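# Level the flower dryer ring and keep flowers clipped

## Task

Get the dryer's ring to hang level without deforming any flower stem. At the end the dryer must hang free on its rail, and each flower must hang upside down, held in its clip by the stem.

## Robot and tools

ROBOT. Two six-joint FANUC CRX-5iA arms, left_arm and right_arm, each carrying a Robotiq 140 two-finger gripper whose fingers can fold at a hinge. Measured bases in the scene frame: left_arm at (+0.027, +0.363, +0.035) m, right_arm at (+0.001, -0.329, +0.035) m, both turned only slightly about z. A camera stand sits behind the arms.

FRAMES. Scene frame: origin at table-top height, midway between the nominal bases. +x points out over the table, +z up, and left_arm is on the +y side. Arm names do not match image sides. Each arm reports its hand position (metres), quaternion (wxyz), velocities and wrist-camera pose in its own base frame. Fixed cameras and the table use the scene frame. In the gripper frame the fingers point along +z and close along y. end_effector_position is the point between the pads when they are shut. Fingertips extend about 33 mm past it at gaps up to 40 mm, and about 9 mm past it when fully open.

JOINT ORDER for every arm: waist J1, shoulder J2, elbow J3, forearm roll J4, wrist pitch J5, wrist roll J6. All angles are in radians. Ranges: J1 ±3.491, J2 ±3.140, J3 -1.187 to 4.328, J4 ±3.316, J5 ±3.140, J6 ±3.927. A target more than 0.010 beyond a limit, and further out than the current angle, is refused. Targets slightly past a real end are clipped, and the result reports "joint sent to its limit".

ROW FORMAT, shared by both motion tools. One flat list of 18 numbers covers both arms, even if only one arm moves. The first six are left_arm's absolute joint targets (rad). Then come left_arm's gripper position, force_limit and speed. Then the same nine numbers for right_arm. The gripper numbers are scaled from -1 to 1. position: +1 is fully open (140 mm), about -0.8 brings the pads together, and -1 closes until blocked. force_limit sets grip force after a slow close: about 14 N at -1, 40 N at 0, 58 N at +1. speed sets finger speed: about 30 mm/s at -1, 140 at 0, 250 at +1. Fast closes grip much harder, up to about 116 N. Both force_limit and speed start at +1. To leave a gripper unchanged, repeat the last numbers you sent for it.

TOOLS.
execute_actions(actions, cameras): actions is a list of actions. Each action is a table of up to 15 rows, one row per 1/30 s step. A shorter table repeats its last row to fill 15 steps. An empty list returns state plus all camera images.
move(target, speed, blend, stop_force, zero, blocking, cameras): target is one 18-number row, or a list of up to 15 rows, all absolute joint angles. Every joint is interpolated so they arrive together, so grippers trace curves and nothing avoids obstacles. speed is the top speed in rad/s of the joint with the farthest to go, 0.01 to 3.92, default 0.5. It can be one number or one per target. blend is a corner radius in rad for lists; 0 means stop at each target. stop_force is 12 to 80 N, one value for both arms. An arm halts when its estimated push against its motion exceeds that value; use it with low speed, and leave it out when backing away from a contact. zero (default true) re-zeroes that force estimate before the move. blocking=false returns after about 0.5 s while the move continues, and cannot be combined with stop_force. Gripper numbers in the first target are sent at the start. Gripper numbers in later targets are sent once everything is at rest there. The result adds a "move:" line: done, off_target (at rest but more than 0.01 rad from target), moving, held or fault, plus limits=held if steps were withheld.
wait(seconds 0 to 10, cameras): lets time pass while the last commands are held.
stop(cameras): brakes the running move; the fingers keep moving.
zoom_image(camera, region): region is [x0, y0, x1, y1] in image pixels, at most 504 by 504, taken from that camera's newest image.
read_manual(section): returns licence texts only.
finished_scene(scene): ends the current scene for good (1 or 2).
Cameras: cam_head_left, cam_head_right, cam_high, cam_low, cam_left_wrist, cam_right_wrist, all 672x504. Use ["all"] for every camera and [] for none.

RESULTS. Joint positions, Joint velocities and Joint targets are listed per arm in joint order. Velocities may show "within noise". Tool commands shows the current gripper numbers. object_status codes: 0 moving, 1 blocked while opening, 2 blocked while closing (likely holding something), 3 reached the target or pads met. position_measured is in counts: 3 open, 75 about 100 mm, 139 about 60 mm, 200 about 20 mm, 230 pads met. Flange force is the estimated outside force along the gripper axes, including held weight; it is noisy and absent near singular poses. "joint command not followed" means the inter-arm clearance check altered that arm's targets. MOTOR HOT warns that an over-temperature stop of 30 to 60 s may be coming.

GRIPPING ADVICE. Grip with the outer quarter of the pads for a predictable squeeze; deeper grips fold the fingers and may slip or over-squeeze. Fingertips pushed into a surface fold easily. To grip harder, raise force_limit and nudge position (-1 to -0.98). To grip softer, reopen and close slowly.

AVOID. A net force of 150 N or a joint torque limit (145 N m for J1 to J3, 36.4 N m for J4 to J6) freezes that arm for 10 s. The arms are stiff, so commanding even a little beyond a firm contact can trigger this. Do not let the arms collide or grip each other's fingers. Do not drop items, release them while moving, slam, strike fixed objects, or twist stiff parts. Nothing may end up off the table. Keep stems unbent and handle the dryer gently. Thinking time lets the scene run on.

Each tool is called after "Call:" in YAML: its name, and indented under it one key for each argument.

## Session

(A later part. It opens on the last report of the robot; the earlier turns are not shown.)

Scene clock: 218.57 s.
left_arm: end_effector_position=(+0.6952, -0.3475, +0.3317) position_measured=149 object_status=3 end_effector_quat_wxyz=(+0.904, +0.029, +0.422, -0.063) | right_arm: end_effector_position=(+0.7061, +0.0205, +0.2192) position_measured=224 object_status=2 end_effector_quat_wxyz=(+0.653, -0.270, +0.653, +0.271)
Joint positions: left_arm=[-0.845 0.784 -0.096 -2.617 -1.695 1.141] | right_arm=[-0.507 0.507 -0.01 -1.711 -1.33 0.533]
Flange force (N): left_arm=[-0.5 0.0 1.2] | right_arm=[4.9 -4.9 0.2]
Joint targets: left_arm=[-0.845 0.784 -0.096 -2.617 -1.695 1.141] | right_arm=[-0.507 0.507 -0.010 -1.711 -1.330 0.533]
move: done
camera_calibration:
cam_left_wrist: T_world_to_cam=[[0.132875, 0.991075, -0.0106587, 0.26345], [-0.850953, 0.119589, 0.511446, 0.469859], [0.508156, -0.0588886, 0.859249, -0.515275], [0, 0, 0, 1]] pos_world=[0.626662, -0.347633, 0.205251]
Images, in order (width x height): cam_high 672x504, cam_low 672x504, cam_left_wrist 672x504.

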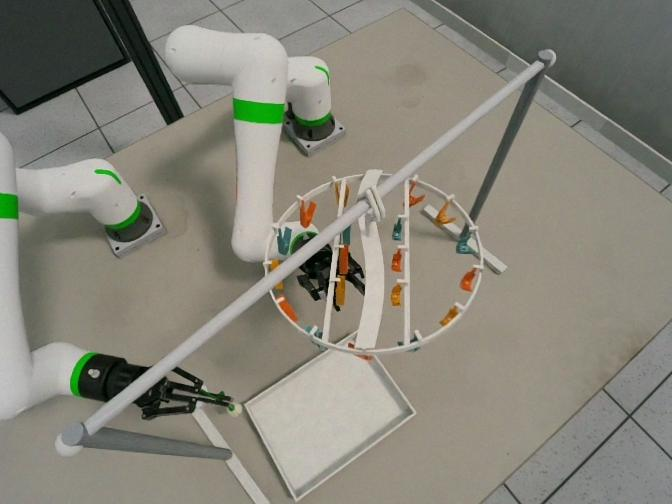

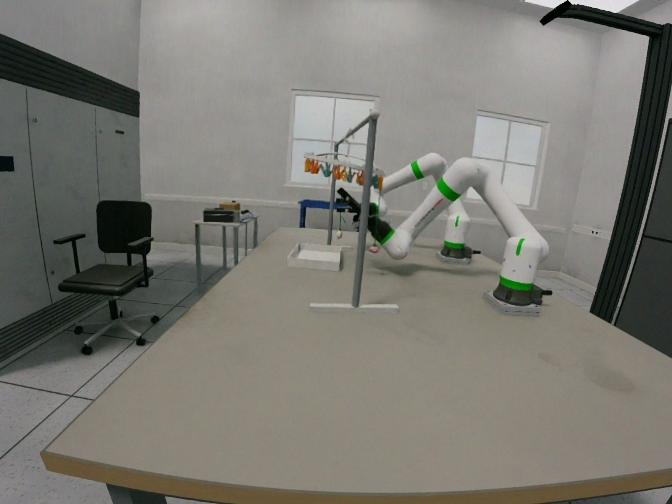

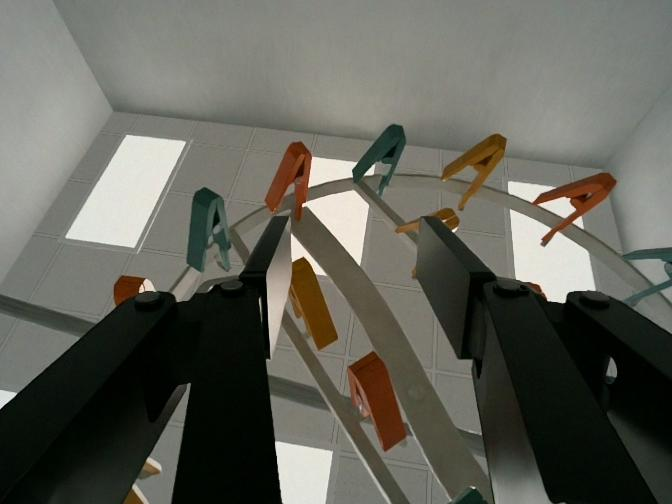

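Call:
move:
  target: [-0.735,0.783,0.1536,-2.634,-1.4687,1.034,-0.16,-1,-1,-0.5074,0.507,-0.0096,-1.711,-1.33,0.533,-1,-1,-1]
  speed: 0.12
  cameras: ["cam_left_wrist","cam_low","cam_high"]

Call:
zoom_image:
  camera: "cam_low"
  region: [290, 120, 410, 260]

Call:
zoom_image:
  camera: "cam_left_wrist"
  region: [200, 80, 500, 380]

Scene clock: 249.10 s.
left_arm: end_effector_position=(+0.7937, -0.3320, +0.4006) position_measured=149 object_status=3 end_effector_quat_wxyz=(+0.906, +0.011, +0.422, -0.024) | right_arm: end_effector_position=(+0.7061, +0.0205, +0.2192) position_measured=224 object_status=2 end_effector_quat_wxyz=(+0.653, -0.270, +0.653, +0.271)
Joint positions: left_arm=[-0.735 0.783 0.154 -2.634 -1.469 1.034] | right_arm=[-0.507 0.507 -0.01 -1.711 -1.33 0.533]
Flange force (N): left_arm=[1.3 -1.9 1.4] | right_arm=[4.7 -5.0 0.6]
Joint targets: left_arm=[-0.735 0.783 0.154 -2.634 -1.469 1.034] | right_arm=[-0.507 0.507 -0.010 -1.711 -1.330 0.533]
move: done
camera_calibration:
cam_left_wrist: T_world_to_cam=[[0.0465596, 0.998847, -0.0117395, 0.307299], [-0.858143, 0.0460108, 0.511345, 0.498017], [0.511295, -0.0137339, 0.859296, -0.6112], [0, 0, 0, 1]] pos_world=[0.725566, -0.338253, 0.274151]
Images, in order (width x height): cam_high 672x504, cam_low 672x504, cam_left_wrist 672x504.

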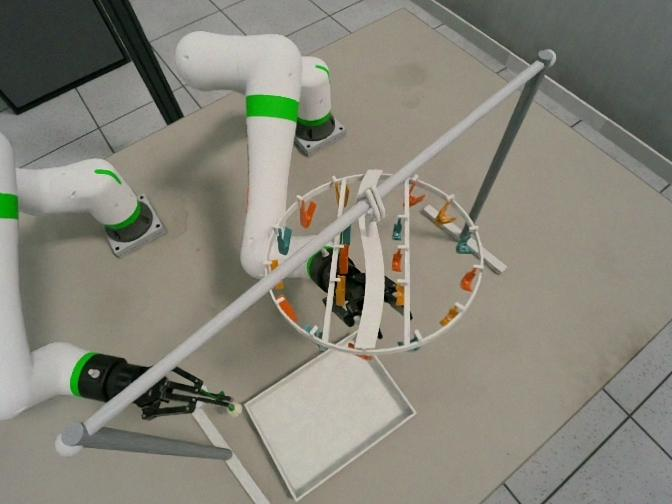

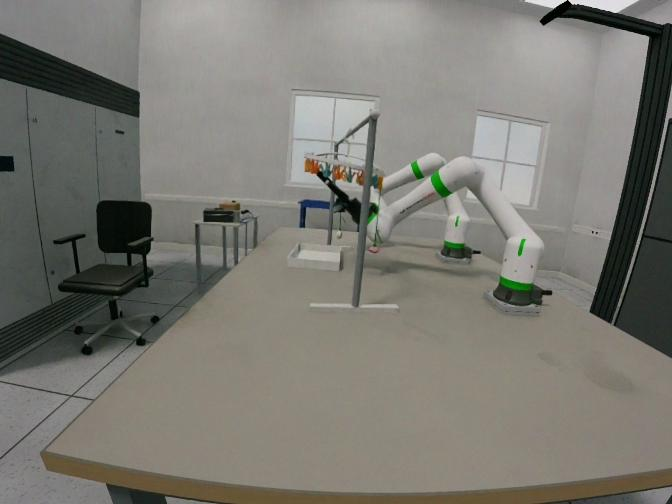

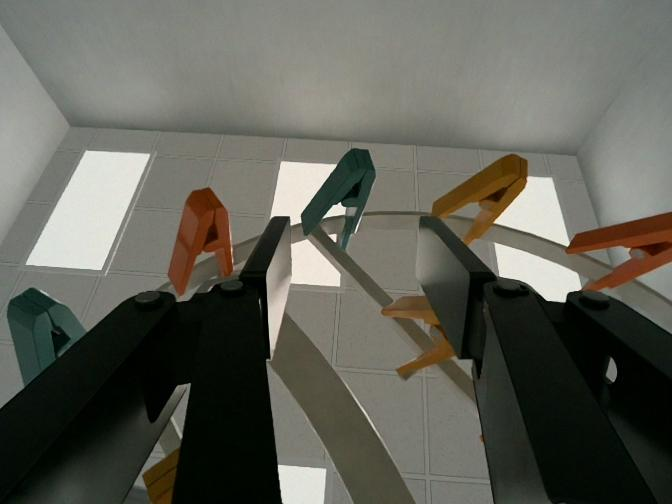

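Scaled by 3.600 from the camera's 672x504 image, which has a finer 960x720 frame.

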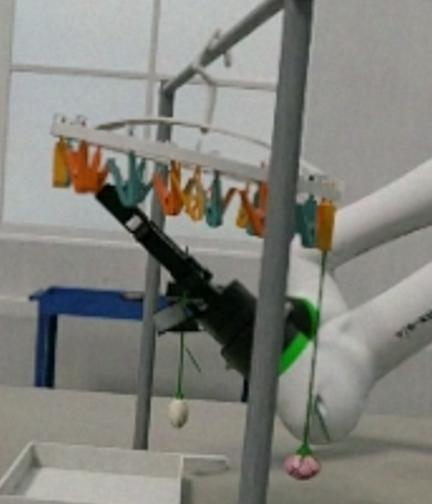

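Scaled by 1.680 from the camera's 672x504 image, which has a finer 960x720 frame.

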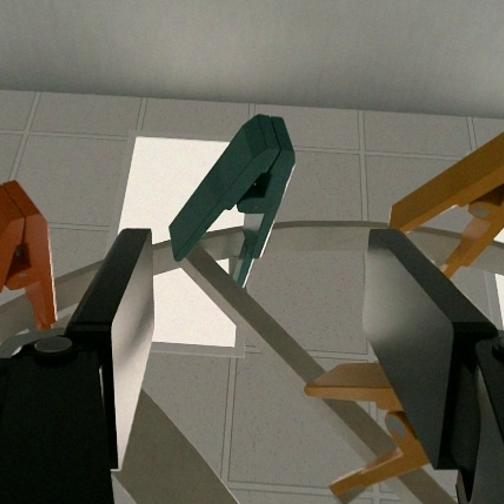

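Call:
move:
  target:
    - [-0.747,0.79,0.1536,-2.634,-1.4687,1.034,-0.16,-1,-1,-0.5074,0.507,-0.0096,-1.711,-1.33,0.533,-1,-1,-1]
    - [-0.71,0.805,0.2693,-2.651,-1.362,1.009,-0.16,-1,-1,-0.5074,0.507,-0.0096,-1.711,-1.33,0.533,-1,-1,-1]
  speed: 0.1
  cameras: ["cam_left_wrist","cam_low","cam_high"]

Call:
zoom_image:
  camera: "cam_left_wrist"
  region: [200, 80, 500, 380]

Call:
zoom_image:
  camera: "cam_low"
  region: [290, 120, 410, 260]

Scene clock: 264.23 s.
left_arm: end_effector_position=(+0.8300, -0.3455, +0.4238) position_measured=149 object_status=3 end_effector_quat_wxyz=(+0.904, +0.017, +0.426, -0.027) | right_arm: end_effector_position=(+0.7061, +0.0205, +0.2192) position_measured=224 object_status=2 end_effector_quat_wxyz=(+0.653, -0.270, +0.653, +0.271)
Joint positions: left_arm=[-0.71 0.805 0.269 -2.651 -1.362 1.009] | right_arm=[-0.507 0.507 -0.01 -1.711 -1.33 0.533]
Flange force (N): left_arm=[2.6 -2.3 2.9] | right_arm=[4.7 -4.2 0.2]
Joint targets: left_arm=[-0.710 0.805 0.269 -2.651 -1.362 1.009] | right_arm=[-0.507 0.507 -0.010 -1.711 -1.330 0.533]
move: done
camera_calibration:
cam_left_wrist: T_world_to_cam=[[0.0574402, 0.998343, -0.00337133, 0.306683], [-0.85343, 0.0508542, 0.51872, 0.51247], [0.518033, -0.0269182, 0.854937, -0.658114], [0, 0, 0, 1]] pos_world=[0.760666, -0.349951, 0.297852]
Images, in order (width x height): cam_high 672x504, cam_low 672x504, cam_left_wrist 672x504.

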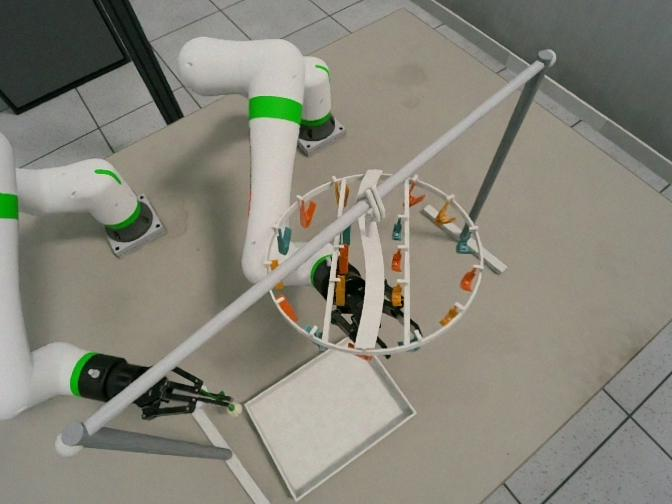

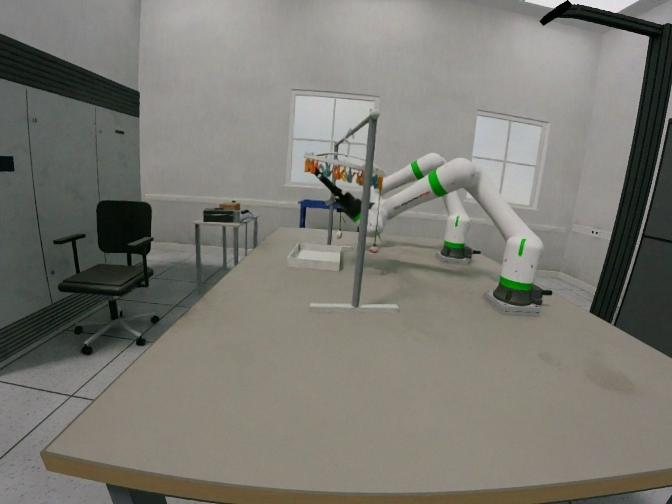

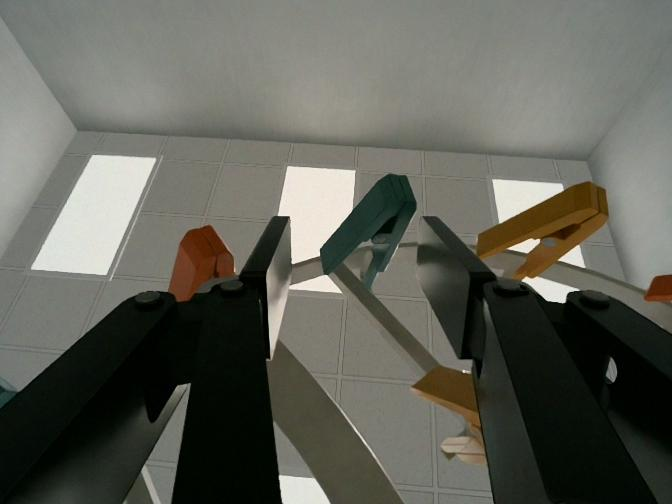

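Scaled by 1.680 from the camera's 672x504 image, which has a finer 960x720 frame.

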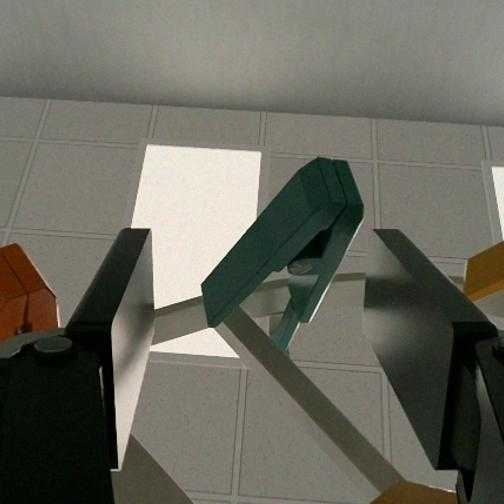

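Scaled by 3.600 from the camera's 672x504 image, which has a finer 960x720 frame.

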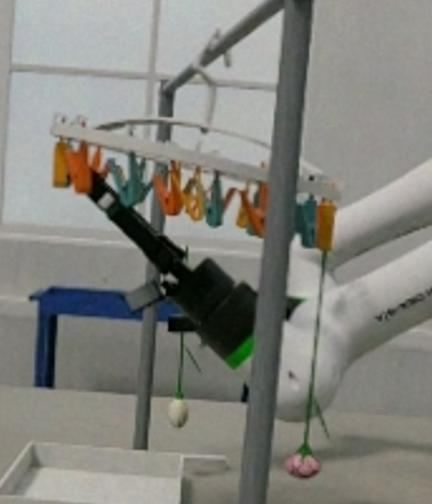

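Call:
move:
  target: [-0.71,0.805,0.2693,-2.651,-1.362,1.009,-1,0.1,-1,-0.5074,0.507,-0.0096,-1.711,-1.33,0.533,-1,-1,-1]
  cameras: ["cam_left_wrist"]

Call:
wait:
  seconds: 1
  cameras: ["cam_left_wrist","cam_high"]

Call:
zoom_image:
  camera: "cam_left_wrist"
  region: [200, 80, 500, 380]

Call:
zoom_image:
  camera: "cam_high"
  region: [380, 310, 450, 380]

Scene clock: 274.10 s.
left_arm: end_effector_position=(+0.8300, -0.3455, +0.4238) position_measured=207 object_status=0 end_effector_quat_wxyz=(+0.904, +0.017, +0.426, -0.027) | right_arm: end_effector_position=(+0.7061, +0.0205, +0.2192) position_measured=224 object_status=2 end_effector_quat_wxyz=(+0.653, -0.270, +0.653, +0.271)
Joint positions: left_arm=[-0.71 0.805 0.269 -2.651 -1.362 1.009] | right_arm=[-0.507 0.507 -0.01 -1.711 -1.33 0.533]
Flange force (N): left_arm=[2.0 -1.4 1.1] | right_arm=[4.3 -3.4 1.0]
Joint targets: left_arm=[-0.710 0.805 0.269 -2.651 -1.362 1.009] | right_arm=[-0.507 0.507 -0.010 -1.711 -1.330 0.533]
move: done
camera_calibration:
cam_left_wrist: T_world_to_cam=[[0.0574407, 0.998343, -0.0033714, 0.306582], [-0.853457, 0.0508561, 0.518676, 0.512499], [0.517988, -0.0269157, 0.854964, -0.658085], [0, 0, 0, 1]] pos_world=[0.760666, -0.349851, 0.297852]
Images, in order (width x height): cam_left_wrist 672x504.

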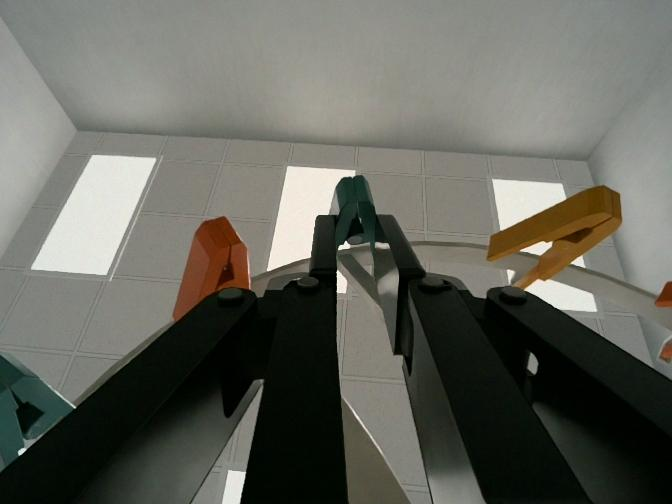

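Scene clock: 275.10 s.
left_arm: end_effector_position=(+0.8300, -0.3455, +0.4238) position_measured=207 object_status=2 end_effector_quat_wxyz=(+0.904, +0.017, +0.426, -0.027) | right_arm: end_effector_position=(+0.7061, +0.0205, +0.2192) position_measured=224 object_status=2 end_effector_quat_wxyz=(+0.653, -0.270, +0.653, +0.271)
Joint positions: left_arm=[-0.71 0.805 0.269 -2.651 -1.362 1.009] | right_arm=[-0.507 0.507 -0.01 -1.711 -1.33 0.533]
Flange force (N): left_arm=[0.5 -1.6 1.6] | right_arm=[4.7 -4.0 0.0]
Joint targets: left_arm=[-0.710 0.805 0.269 -2.651 -1.362 1.009] | right_arm=[-0.507 0.507 -0.010 -1.711 -1.330 0.533]
Tool commands: left_gripper/position=-1.0 left_gripper/force_limit=+0.1 left_gripper/speed=-1.0 right_gripper/position=-1.0 right_gripper/force_limit=-1.0 right_gripper/speed=-1.0
wait: 1.00 s; at rest by 0.17 s
camera_calibration:
cam_left_wrist: T_world_to_cam=[[0.0574438, 0.998343, -0.0033665, 0.306578], [-0.853501, 0.0508585, 0.518603, 0.512555], [0.517915, -0.0269172, 0.855008, -0.658043], [0, 0, 0, 1]] pos_world=[0.760666, -0.349851, 0.297852]
Images, in order (width x height): cam_high 672x504, cam_left_wrist 672x504.

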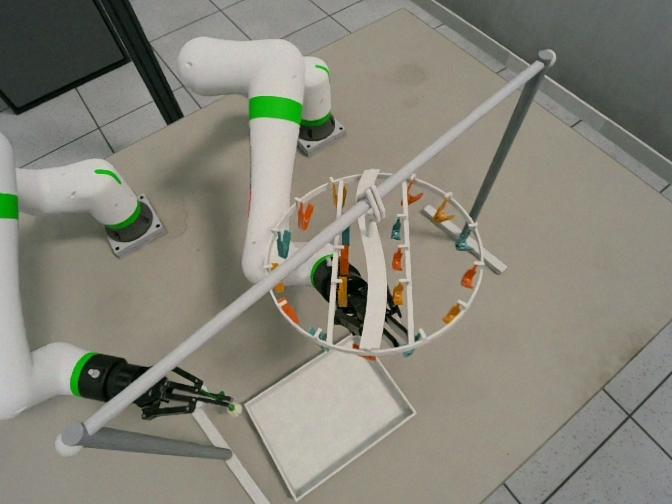

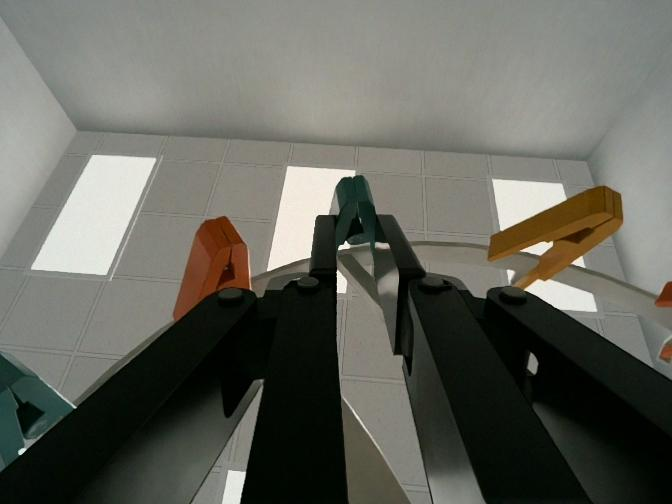

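Scaled by 1.680 from the camera's 672x504 image, which has a finer 960x720 frame.

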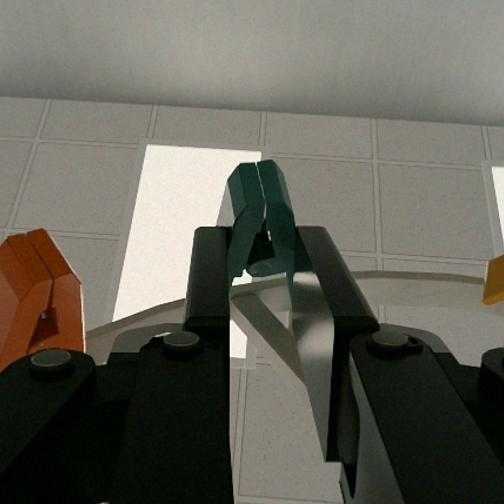

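Scaled by 7.200 from the camera's 672x504 image, which has a finer 960x720 frame.

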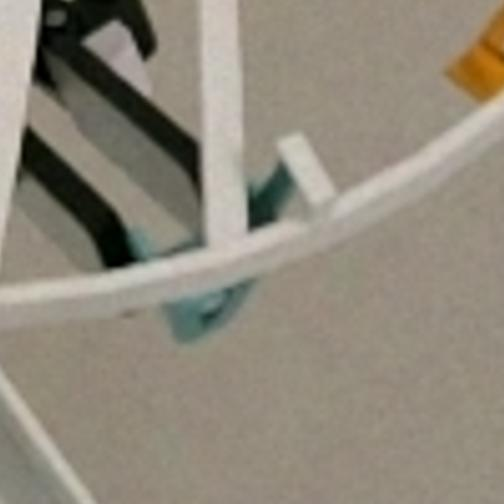

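Call:
move:
  target: [-0.71,0.805,0.2693,-2.651,-1.362,1.009,-0.98,0.6,-1,-0.5074,0.507,-0.0096,-1.711,-1.33,0.533,-1,-1,-1]
  cameras: ["cam_left_wrist"]

Call:
zoom_image:
  camera: "cam_left_wrist"
  region: [250, 130, 450, 330]

Scene clock: 280.27 s.
left_arm: end_effector_position=(+0.8300, -0.3455, +0.4238) position_measured=208 object_status=2 end_effector_quat_wxyz=(+0.904, +0.017, +0.426, -0.027) | right_arm: end_effector_position=(+0.7061, +0.0205, +0.2192) position_measured=224 object_status=2 end_effector_quat_wxyz=(+0.653, -0.270, +0.653, +0.271)
Joint positions: left_arm=[-0.71 0.805 0.269 -2.651 -1.362 1.009] | right_arm=[-0.507 0.507 -0.01 -1.711 -1.33 0.533]
Flange force (N): left_arm=[0.8 -1.1 1.3] | right_arm=[4.8 -4.8 0.4]
Joint targets: left_arm=[-0.710 0.805 0.269 -2.651 -1.362 1.009] | right_arm=[-0.507 0.507 -0.010 -1.711 -1.330 0.533]
move: done
camera_calibration:
cam_left_wrist: T_world_to_cam=[[0.0574407, 0.998343, -0.0033714, 0.306582], [-0.853457, 0.0508561, 0.518676, 0.512499], [0.517988, -0.0269157, 0.854964, -0.658085], [0, 0, 0, 1]] pos_world=[0.760666, -0.349851, 0.297852]
Images, in order (width x height): cam_left_wrist 672x504.

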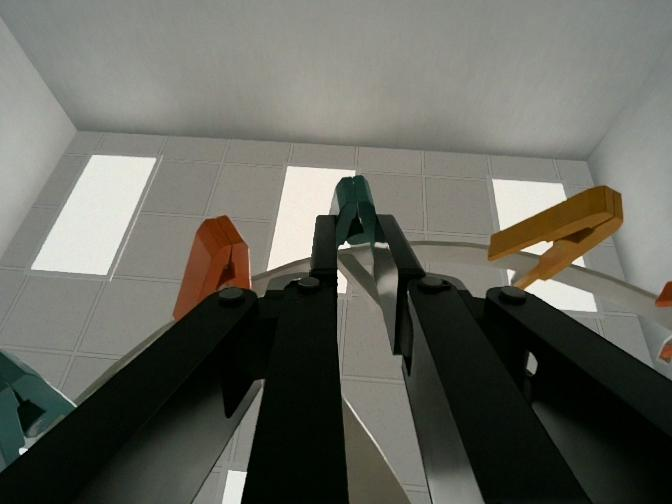

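Scaled by 2.520 from the camera's 672x504 image, which has a finer 960x720 frame.

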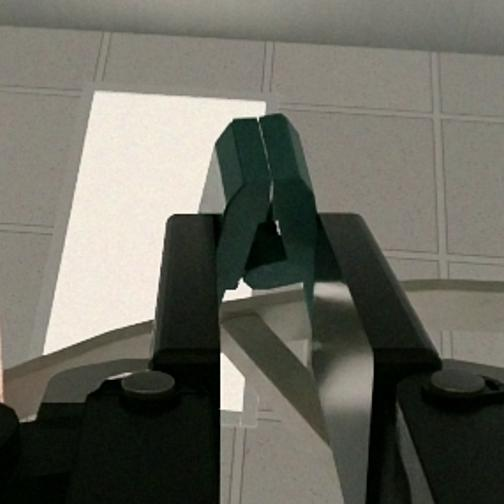

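Call:
move:
  target:
    - [-0.71,0.805,0.2693,-2.651,-1.362,1.009,-0.3,-1,-1,-0.5074,0.507,-0.0096,-1.711,-1.33,0.533,-1,-1,-1]
    - [-0.71,0.793,0.2693,-2.651,-1.362,1.009,-0.3,-1,-1,-0.5074,0.507,-0.0096,-1.711,-1.33,0.533,-1,-1,-1]
  speed: 0.05
  cameras: ["cam_left_wrist","cam_high"]

Call:
zoom_image:
  camera: "cam_left_wrist"
  region: [250, 130, 450, 330]

Scene clock: 286.37 s.
left_arm: end_effector_position=(+0.8278, -0.3436, +0.4341) position_measured=167 object_status=3 end_effector_quat_wxyz=(+0.906, +0.013, +0.422, -0.029) | right_arm: end_effector_position=(+0.7061, +0.0205, +0.2192) position_measured=224 object_status=2 end_effector_quat_wxyz=(+0.653, -0.270, +0.653, +0.271)
Joint positions: left_arm=[-0.71 0.793 0.269 -2.651 -1.362 1.009] | right_arm=[-0.507 0.507 -0.01 -1.711 -1.33 0.533]
Flange force (N): left_arm=[1.1 -1.4 1.5] | right_arm=[4.2 -4.2 0.0]
Joint targets: left_arm=[-0.710 0.793 0.269 -2.651 -1.362 1.009] | right_arm=[-0.507 0.507 -0.010 -1.711 -1.330 0.533]
move: done
camera_calibration:
cam_left_wrist: T_world_to_cam=[[0.0574593, 0.998291, -0.0106386, 0.307982], [-0.858121, 0.0548319, 0.510511, 0.513925], [0.510222, -0.0202044, 0.859805, -0.659031], [0, 0, 0, 1]] pos_world=[0.759565, -0.348951, 0.30755]
Images, in order (width x height): cam_high 672x504, cam_left_wrist 672x504.

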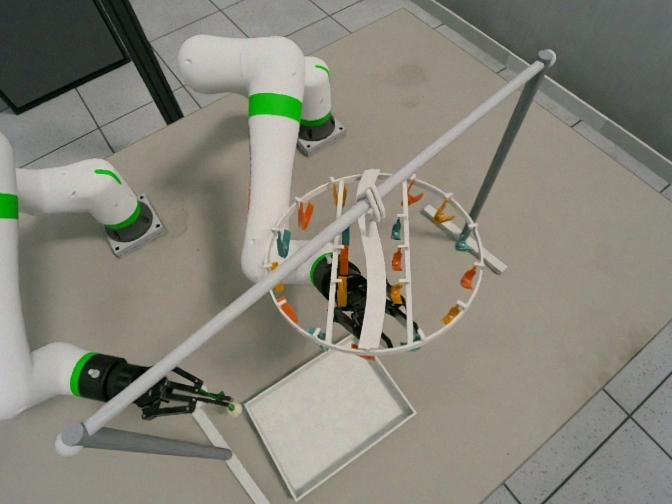

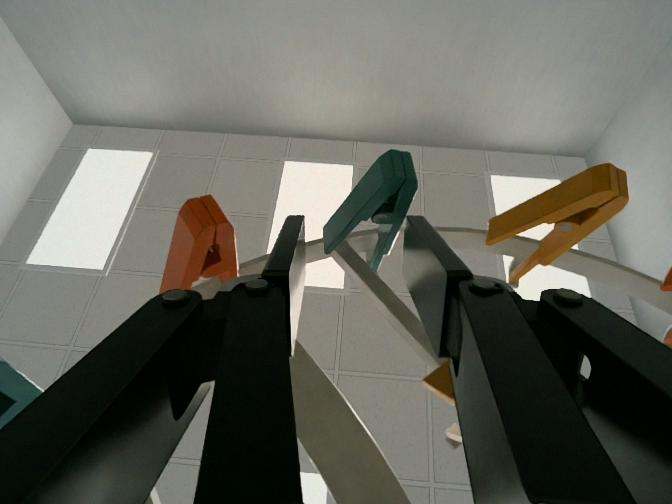

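Scaled by 2.520 from the camera's 672x504 image, which has a finer 960x720 frame.

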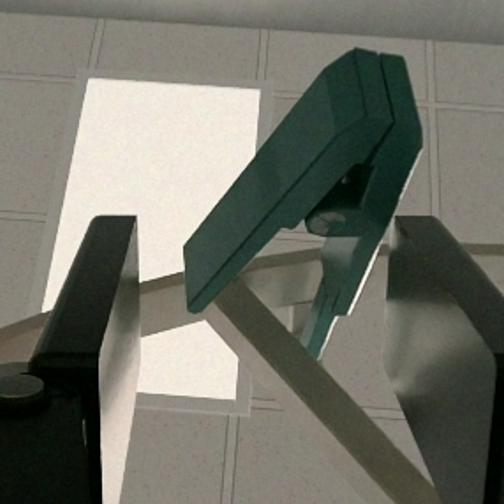

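Call:
move:
  target: [-0.71,0.793,0.2693,-2.651,-1.362,1.009,-1,0.1,-1,-0.5074,0.507,-0.0096,-1.711,-1.33,0.533,-1,-1,-1]

Call:
wait:
  seconds: 0.7
  cameras: ["cam_left_wrist"]

Call:
zoom_image:
  camera: "cam_left_wrist"
  region: [250, 130, 450, 330]

Scene clock: 291.73 s.
left_arm: end_effector_position=(+0.8278, -0.3436, +0.4341) position_measured=232 object_status=0 end_effector_quat_wxyz=(+0.906, +0.013, +0.422, -0.029) | right_arm: end_effector_position=(+0.7061, +0.0205, +0.2192) position_measured=224 object_status=2 end_effector_quat_wxyz=(+0.653, -0.270, +0.653, +0.271)
Joint positions: left_arm=[-0.71 0.793 0.269 -2.651 -1.362 1.009] | right_arm=[-0.507 0.507 -0.01 -1.711 -1.33 0.533]
Flange force (N): left_arm=[0.9 -2.0 1.6] | right_arm=[4.6 -3.9 0.3]
Joint targets: left_arm=[-0.710 0.793 0.269 -2.651 -1.362 1.009] | right_arm=[-0.507 0.507 -0.010 -1.711 -1.330 0.533]
move: done

Scene clock: 292.43 s.
left_arm: end_effector_position=(+0.8278, -0.3436, +0.4341) position_measured=232 object_status=3 end_effector_quat_wxyz=(+0.906, +0.013, +0.422, -0.029) | right_arm: end_effector_position=(+0.7061, +0.0205, +0.2192) position_measured=224 object_status=2 end_effector_quat_wxyz=(+0.653, -0.270, +0.653, +0.271)
Joint positions: left_arm=[-0.71 0.793 0.269 -2.651 -1.362 1.009] | right_arm=[-0.507 0.507 -0.01 -1.711 -1.33 0.533]
Flange force (N): left_arm=[1.1 -1.5 1.6] | right_arm=[4.8 -4.3 0.4]
Joint targets: left_arm=[-0.710 0.793 0.269 -2.651 -1.362 1.009] | right_arm=[-0.507 0.507 -0.010 -1.711 -1.330 0.533]
Tool commands: left_gripper/position=-1.0 left_gripper/force_limit=+0.1 left_gripper/speed=-1.0 right_gripper/position=-1.0 right_gripper/force_limit=-1.0 right_gripper/speed=-1.0
wait: 0.70 s; at rest by 0.17 s
camera_calibration:
cam_left_wrist: T_world_to_cam=[[0.0574608, 0.998291, -0.0106384, 0.307981], [-0.858147, 0.0548341, 0.510467, 0.513959], [0.510178, -0.0202025, 0.859831, -0.659005], [0, 0, 0, 1]] pos_world=[0.759565, -0.348951, 0.30755]
Images, in order (width x height): cam_left_wrist 672x504.

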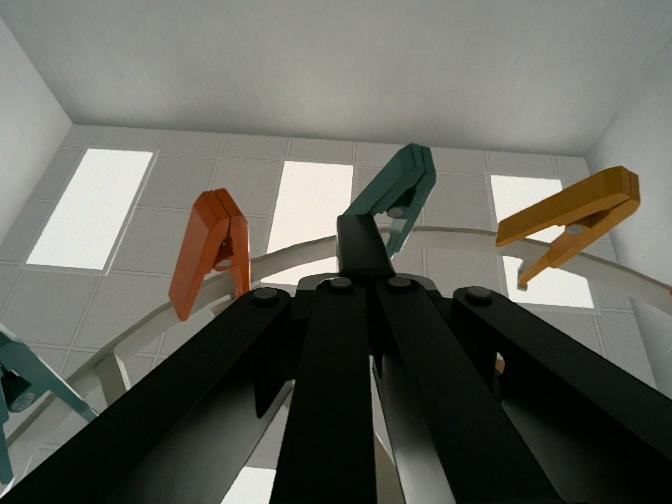

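Scaled by 2.520 from the camera's 672x504 image, which has a finer 960x720 frame.

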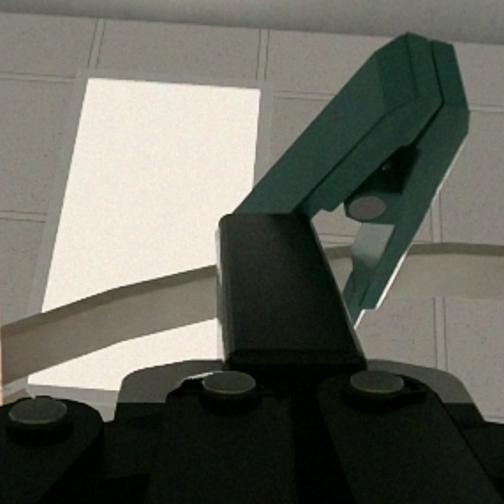

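Call:
move:
  target:
    - [-0.71,0.803,0.2693,-2.651,-1.362,1.009,-0.18,-1,-1,-0.5074,0.507,-0.0096,-1.711,-1.33,0.533,-1,-1,-1]
    - [-0.698,0.8155,0.3063,-2.656,-1.328,1.001,-0.18,-1,-1,-0.5074,0.507,-0.0096,-1.711,-1.33,0.533,-1,-1,-1]
  speed: 0.06
  cameras: ["cam_left_wrist","cam_low"]

Call:
zoom_image:
  camera: "cam_left_wrist"
  region: [250, 130, 450, 330]

Call:
zoom_image:
  camera: "cam_low"
  region: [290, 120, 410, 260]

Scene clock: 307.43 s.
left_arm: end_effector_position=(+0.8430, -0.3463, +0.4289) position_measured=151 object_status=0 end_effector_quat_wxyz=(+0.903, +0.019, +0.428, -0.026) | right_arm: end_effector_position=(+0.7061, +0.0205, +0.2192) position_measured=224 object_status=2 end_effector_quat_wxyz=(+0.653, -0.270, +0.653, +0.271)
Joint positions: left_arm=[-0.698 0.816 0.306 -2.656 -1.328 1.001] | right_arm=[-0.507 0.507 -0.01 -1.711 -1.33 0.533]
Flange force (N): left_arm=[0.2 -1.4 1.7] | right_arm=[4.4 -3.5 0.0]
Joint targets: left_arm=[-0.698 0.815 0.306 -2.656 -1.328 1.001] | right_arm=[-0.507 0.507 -0.010 -1.711 -1.330 0.533]
move: done
camera_calibration:
cam_left_wrist: T_world_to_cam=[[0.0566779, 0.998391, 0.00199173, 0.305063], [-0.851113, 0.047274, 0.52285, 0.516044], [0.521915, -0.0313292, 0.852422, -0.672993], [0, 0, 0, 1]] pos_world=[0.773166, -0.350051, 0.303253]
Images, in order (width x height): cam_low 672x504, cam_left_wrist 672x504.

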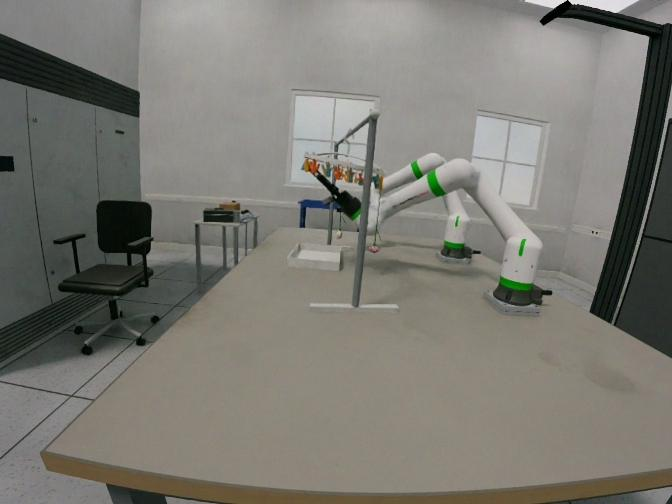

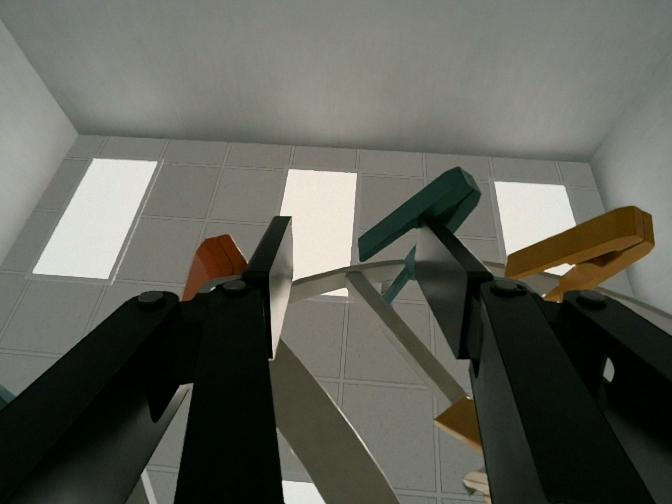

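Scaled by 2.520 from the camera's 672x504 image, which has a finer 960x720 frame.

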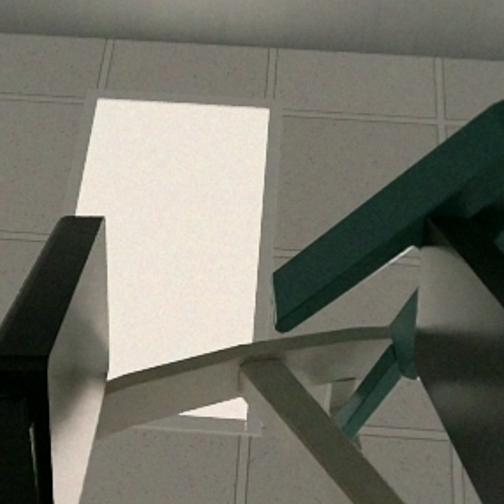

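Scaled by 3.600 from the camera's 672x504 image, which has a finer 960x720 frame.

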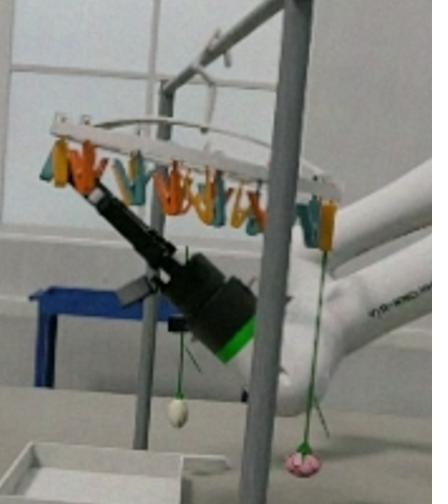

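Call:
move:
  target: [-0.735,0.79,0.17,-2.636,-1.455,1.03,-0.16,-1,-1,-0.5074,0.507,-0.0096,-1.711,-1.33,0.533,-1,-1,-1]
  speed: 0.1

Call:
wait:
  seconds: 3
  cameras: ["cam_left_wrist","cam_high","cam_low"]

Call:
zoom_image:
  camera: "cam_left_wrist"
  region: [200, 80, 500, 380]

Call:
zoom_image:
  camera: "cam_high"
  region: [250, 160, 510, 370]

Scene clock: 314.93 s.
left_arm: end_effector_position=(+0.7982, -0.3370, +0.4007) position_measured=149 object_status=3 end_effector_quat_wxyz=(+0.905, +0.013, +0.424, -0.025) | right_arm: end_effector_position=(+0.7061, +0.0205, +0.2192) position_measured=224 object_status=2 end_effector_quat_wxyz=(+0.653, -0.270, +0.653, +0.271)
Joint positions: left_arm=[-0.735 0.79 0.17 -2.636 -1.455 1.03] | right_arm=[-0.507 0.507 -0.01 -1.711 -1.33 0.533]
Flange force (N): left_arm=[0.8 -1.3 1.7] | right_arm=[4.4 -4.1 0.6]
Joint targets: left_arm=[-0.735 0.790 0.170 -2.636 -1.455 1.030] | right_arm=[-0.507 0.507 -0.010 -1.711 -1.330 0.533]
move: done

Scene clock: 317.93 s.
left_arm: end_effector_position=(+0.7982, -0.3370, +0.4007) position_measured=149 object_status=3 end_effector_quat_wxyz=(+0.905, +0.013, +0.424, -0.025) | right_arm: end_effector_position=(+0.7061, +0.0205, +0.2192) position_measured=224 object_status=2 end_effector_quat_wxyz=(+0.653, -0.270, +0.653, +0.271)
Joint positions: left_arm=[-0.735 0.79 0.17 -2.636 -1.455 1.03] | right_arm=[-0.507 0.507 -0.01 -1.711 -1.33 0.533]
Flange force (N): left_arm=[0.0 -0.6 0.5] | right_arm=[4.1 -4.8 0.0]
Joint targets: left_arm=[-0.735 0.790 0.170 -2.636 -1.455 1.030] | right_arm=[-0.507 0.507 -0.010 -1.711 -1.330 0.533]
Tool commands: left_gripper/position=-0.16 left_gripper/force_limit=-1.0 left_gripper/speed=-1.0 right_gripper/position=-1.0 right_gripper/force_limit=-1.0 right_gripper/speed=-1.0
wait: 3.00 s; at rest by 0.17 s
camera_calibration:
cam_left_wrist: T_world_to_cam=[[0.0504943, 0.998686, -0.00880452, 0.307779], [-0.856304, 0.0478291, 0.514253, 0.499981], [0.513998, -0.0184275, 0.857593, -0.616677], [0, 0, 0, 1]] pos_world=[0.729566, -0.342652, 0.274451]
Images, in order (width x height): cam_high 672x504, cam_low 672x504, cam_left_wrist 672x504.

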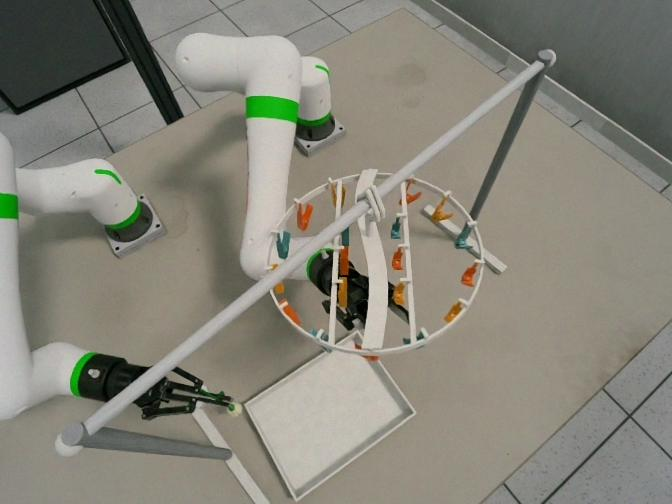

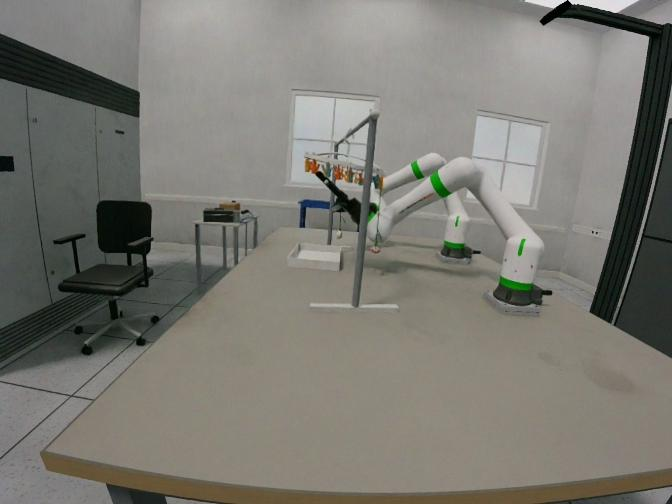

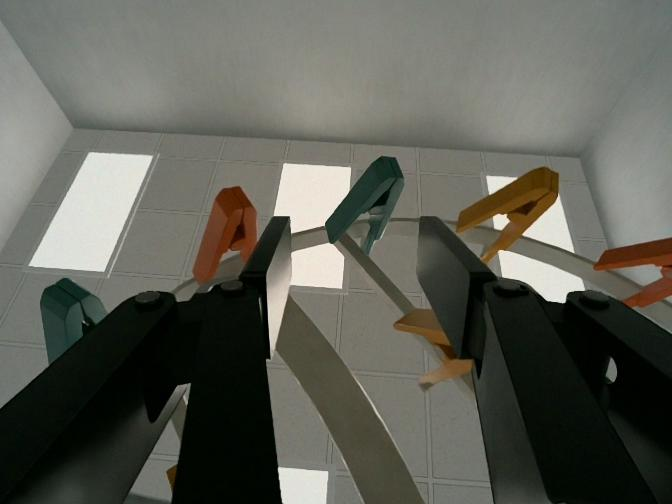

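Scaled by 1.680 from the camera's 672x504 image, which has a finer 960x720 frame.

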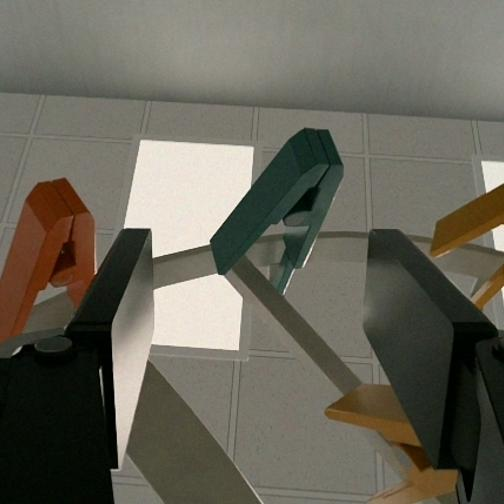

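Scaled by 1.938 from the camera's 672x504 image, which has a finer 960x720 frame.

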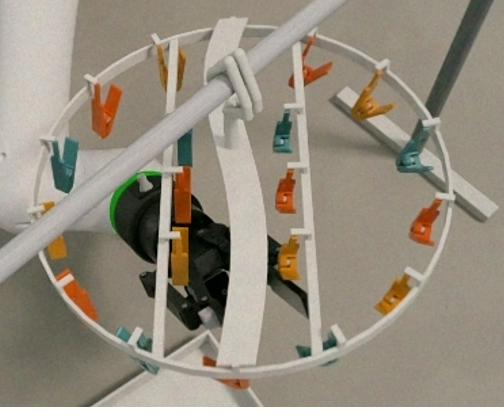

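Call:
move:
  target: [-0.694,0.7939,0.2936,-2.6546,-1.3396,1.004,-0.16,-1,-1,-0.5074,0.507,-0.0096,-1.711,-1.33,0.533,-1,-1,-1]
  speed: 0.08
  cameras: ["cam_left_wrist"]

Call:
zoom_image:
  camera: "cam_left_wrist"
  region: [200, 80, 500, 380]

Scene clock: 340.33 s.
left_arm: end_effector_position=(+0.8379, -0.3365, +0.4427) position_measured=149 object_status=3 end_effector_quat_wxyz=(+0.907, +0.012, +0.421, -0.025) | right_arm: end_effector_position=(+0.7061, +0.0205, +0.2192) position_measured=224 object_status=2 end_effector_quat_wxyz=(+0.653, -0.270, +0.653, +0.271)
Joint positions: left_arm=[-0.694 0.794 0.294 -2.655 -1.34 1.004] | right_arm=[-0.507 0.507 -0.01 -1.711 -1.33 0.533]
Flange force (N): left_arm=[1.5 -1.6 1.9] | right_arm=[4.3 -4.0 0.8]
Joint targets: left_arm=[-0.694 0.794 0.294 -2.655 -1.340 1.004] | right_arm=[-0.507 0.507 -0.010 -1.711 -1.330 0.533]
move: done
camera_calibration:
cam_left_wrist: T_world_to_cam=[[0.0492634, 0.998729, -0.0106454, 0.307451], [-0.85942, 0.0478175, 0.50903, 0.51722], [0.508892, -0.0159277, 0.860683, -0.669302], [0, 0, 0, 1]] pos_world=[0.769966, -0.342453, 0.31605]
Images, in order (width x height): cam_left_wrist 672x504.

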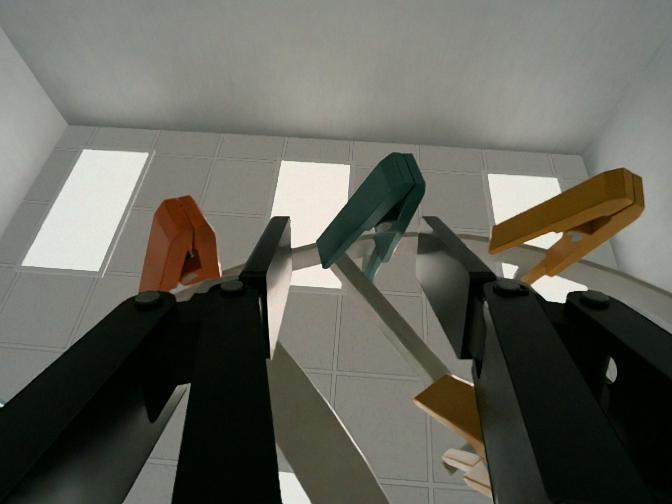

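Scaled by 1.680 from the camera's 672x504 image, which has a finer 960x720 frame.

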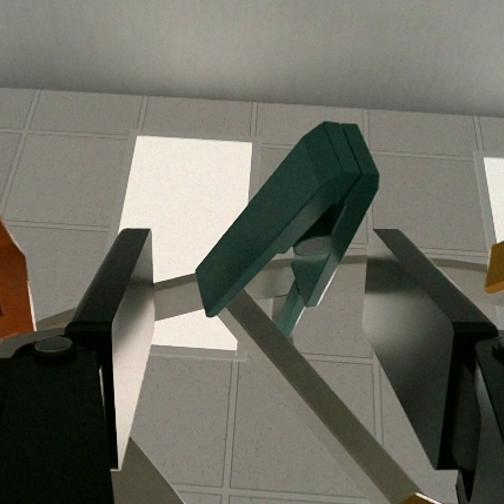

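Call:
move:
  target:
    - [-0.69,0.796,0.305,-2.656,-1.329,1.0015,-0.16,-1,-1,-0.5074,0.507,-0.0096,-1.711,-1.33,0.533,-1,-1,-1]
    - [-0.69,0.796,0.305,-2.656,-1.329,1.0015,-1,0.1,-1,-0.5074,0.507,-0.0096,-1.711,-1.33,0.533,-1,-1,-1]
  speed: 0.08

Call:
wait:
  seconds: 0.7
  cameras: ["cam_left_wrist","cam_high"]

Call:
zoom_image:
  camera: "cam_left_wrist"
  region: [200, 80, 500, 380]

Call:
zoom_image:
  camera: "cam_high"
  region: [380, 310, 450, 380]

Scene clock: 354.37 s.
left_arm: end_effector_position=(+0.8418, -0.3362, +0.4453) position_measured=200 object_status=0 end_effector_quat_wxyz=(+0.906, +0.012, +0.422, -0.025) | right_arm: end_effector_position=(+0.7061, +0.0205, +0.2192) position_measured=224 object_status=2 end_effector_quat_wxyz=(+0.653, -0.270, +0.653, +0.271)
Joint positions: left_arm=[-0.69 0.796 0.305 -2.656 -1.329 1.001] | right_arm=[-0.507 0.507 -0.01 -1.711 -1.33 0.533]
Flange force (N): left_arm=[0.1 -1.5 1.2] | right_arm=[5.0 -4.4 1.1]
Joint targets: left_arm=[-0.690 0.796 0.305 -2.656 -1.329 1.002] | right_arm=[-0.507 0.507 -0.010 -1.711 -1.330 0.533]
move: done

Scene clock: 355.07 s.
left_arm: end_effector_position=(+0.8418, -0.3362, +0.4453) position_measured=200 object_status=2 end_effector_quat_wxyz=(+0.906, +0.012, +0.422, -0.025) | right_arm: end_effector_position=(+0.7061, +0.0205, +0.2192) position_measured=224 object_status=2 end_effector_quat_wxyz=(+0.653, -0.270, +0.653, +0.271)
Joint positions: left_arm=[-0.69 0.796 0.305 -2.656 -1.329 1.001] | right_arm=[-0.507 0.507 -0.01 -1.711 -1.33 0.533]
Flange force (N): left_arm=[0.3 -1.5 1.4] | right_arm=[4.5 -3.6 0.6]
Joint targets: left_arm=[-0.690 0.796 0.305 -2.656 -1.329 1.002] | right_arm=[-0.507 0.507 -0.010 -1.711 -1.330 0.533]
Tool commands: left_gripper/position=-1.0 left_gripper/force_limit=+0.1 left_gripper/speed=-1.0 right_gripper/position=-1.0 right_gripper/force_limit=-1.0 right_gripper/speed=-1.0
wait: 0.70 s; at rest by 0.17 s
camera_calibration:
cam_left_wrist: T_world_to_cam=[[0.048619, 0.998771, -0.00960026, 0.307072], [-0.859119, 0.0467196, 0.509638, 0.518341], [0.509461, -0.0165303, 0.860335, -0.674003], [0, 0, 0, 1]] pos_world=[0.773766, -0.342053, 0.31865]
Images, in order (width x height): cam_high 672x504, cam_left_wrist 672x504.

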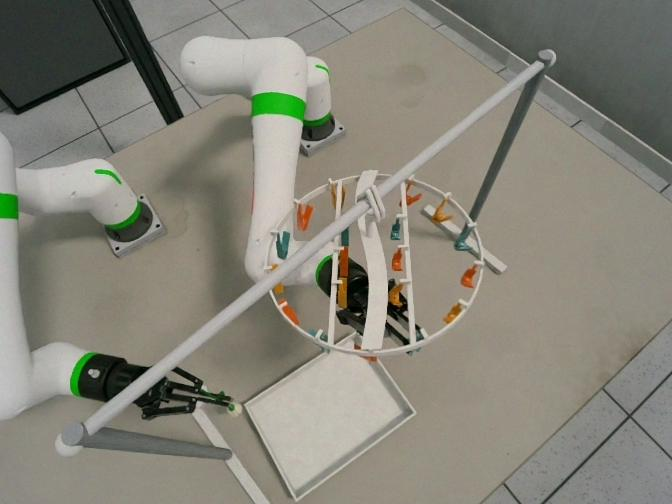

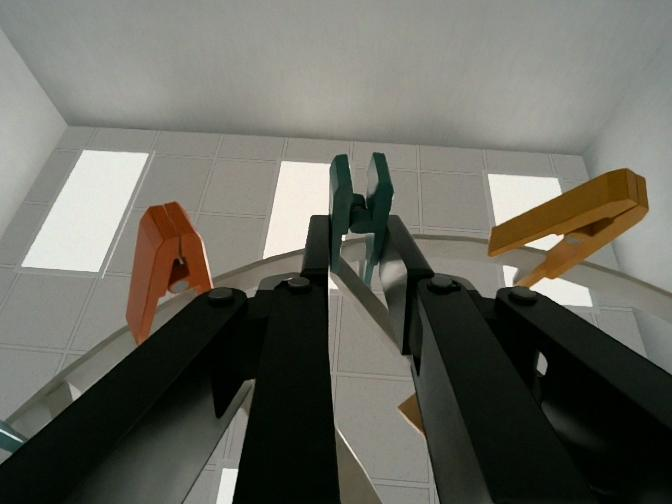

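Scaled by 1.680 from the camera's 672x504 image, which has a finer 960x720 frame.

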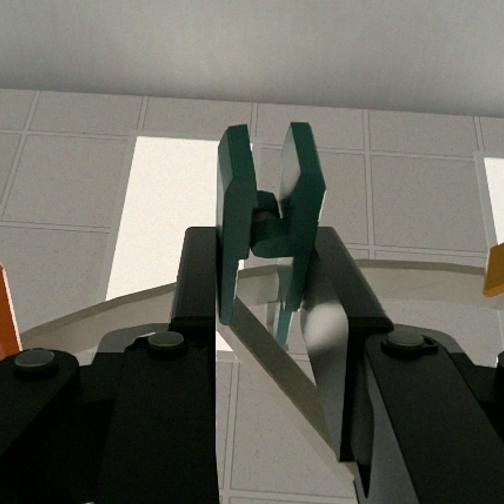

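Scaled by 7.200 from the camera's 672x504 image, which has a finer 960x720 frame.

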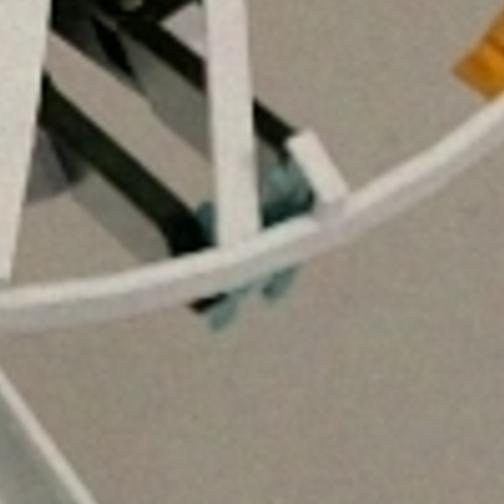

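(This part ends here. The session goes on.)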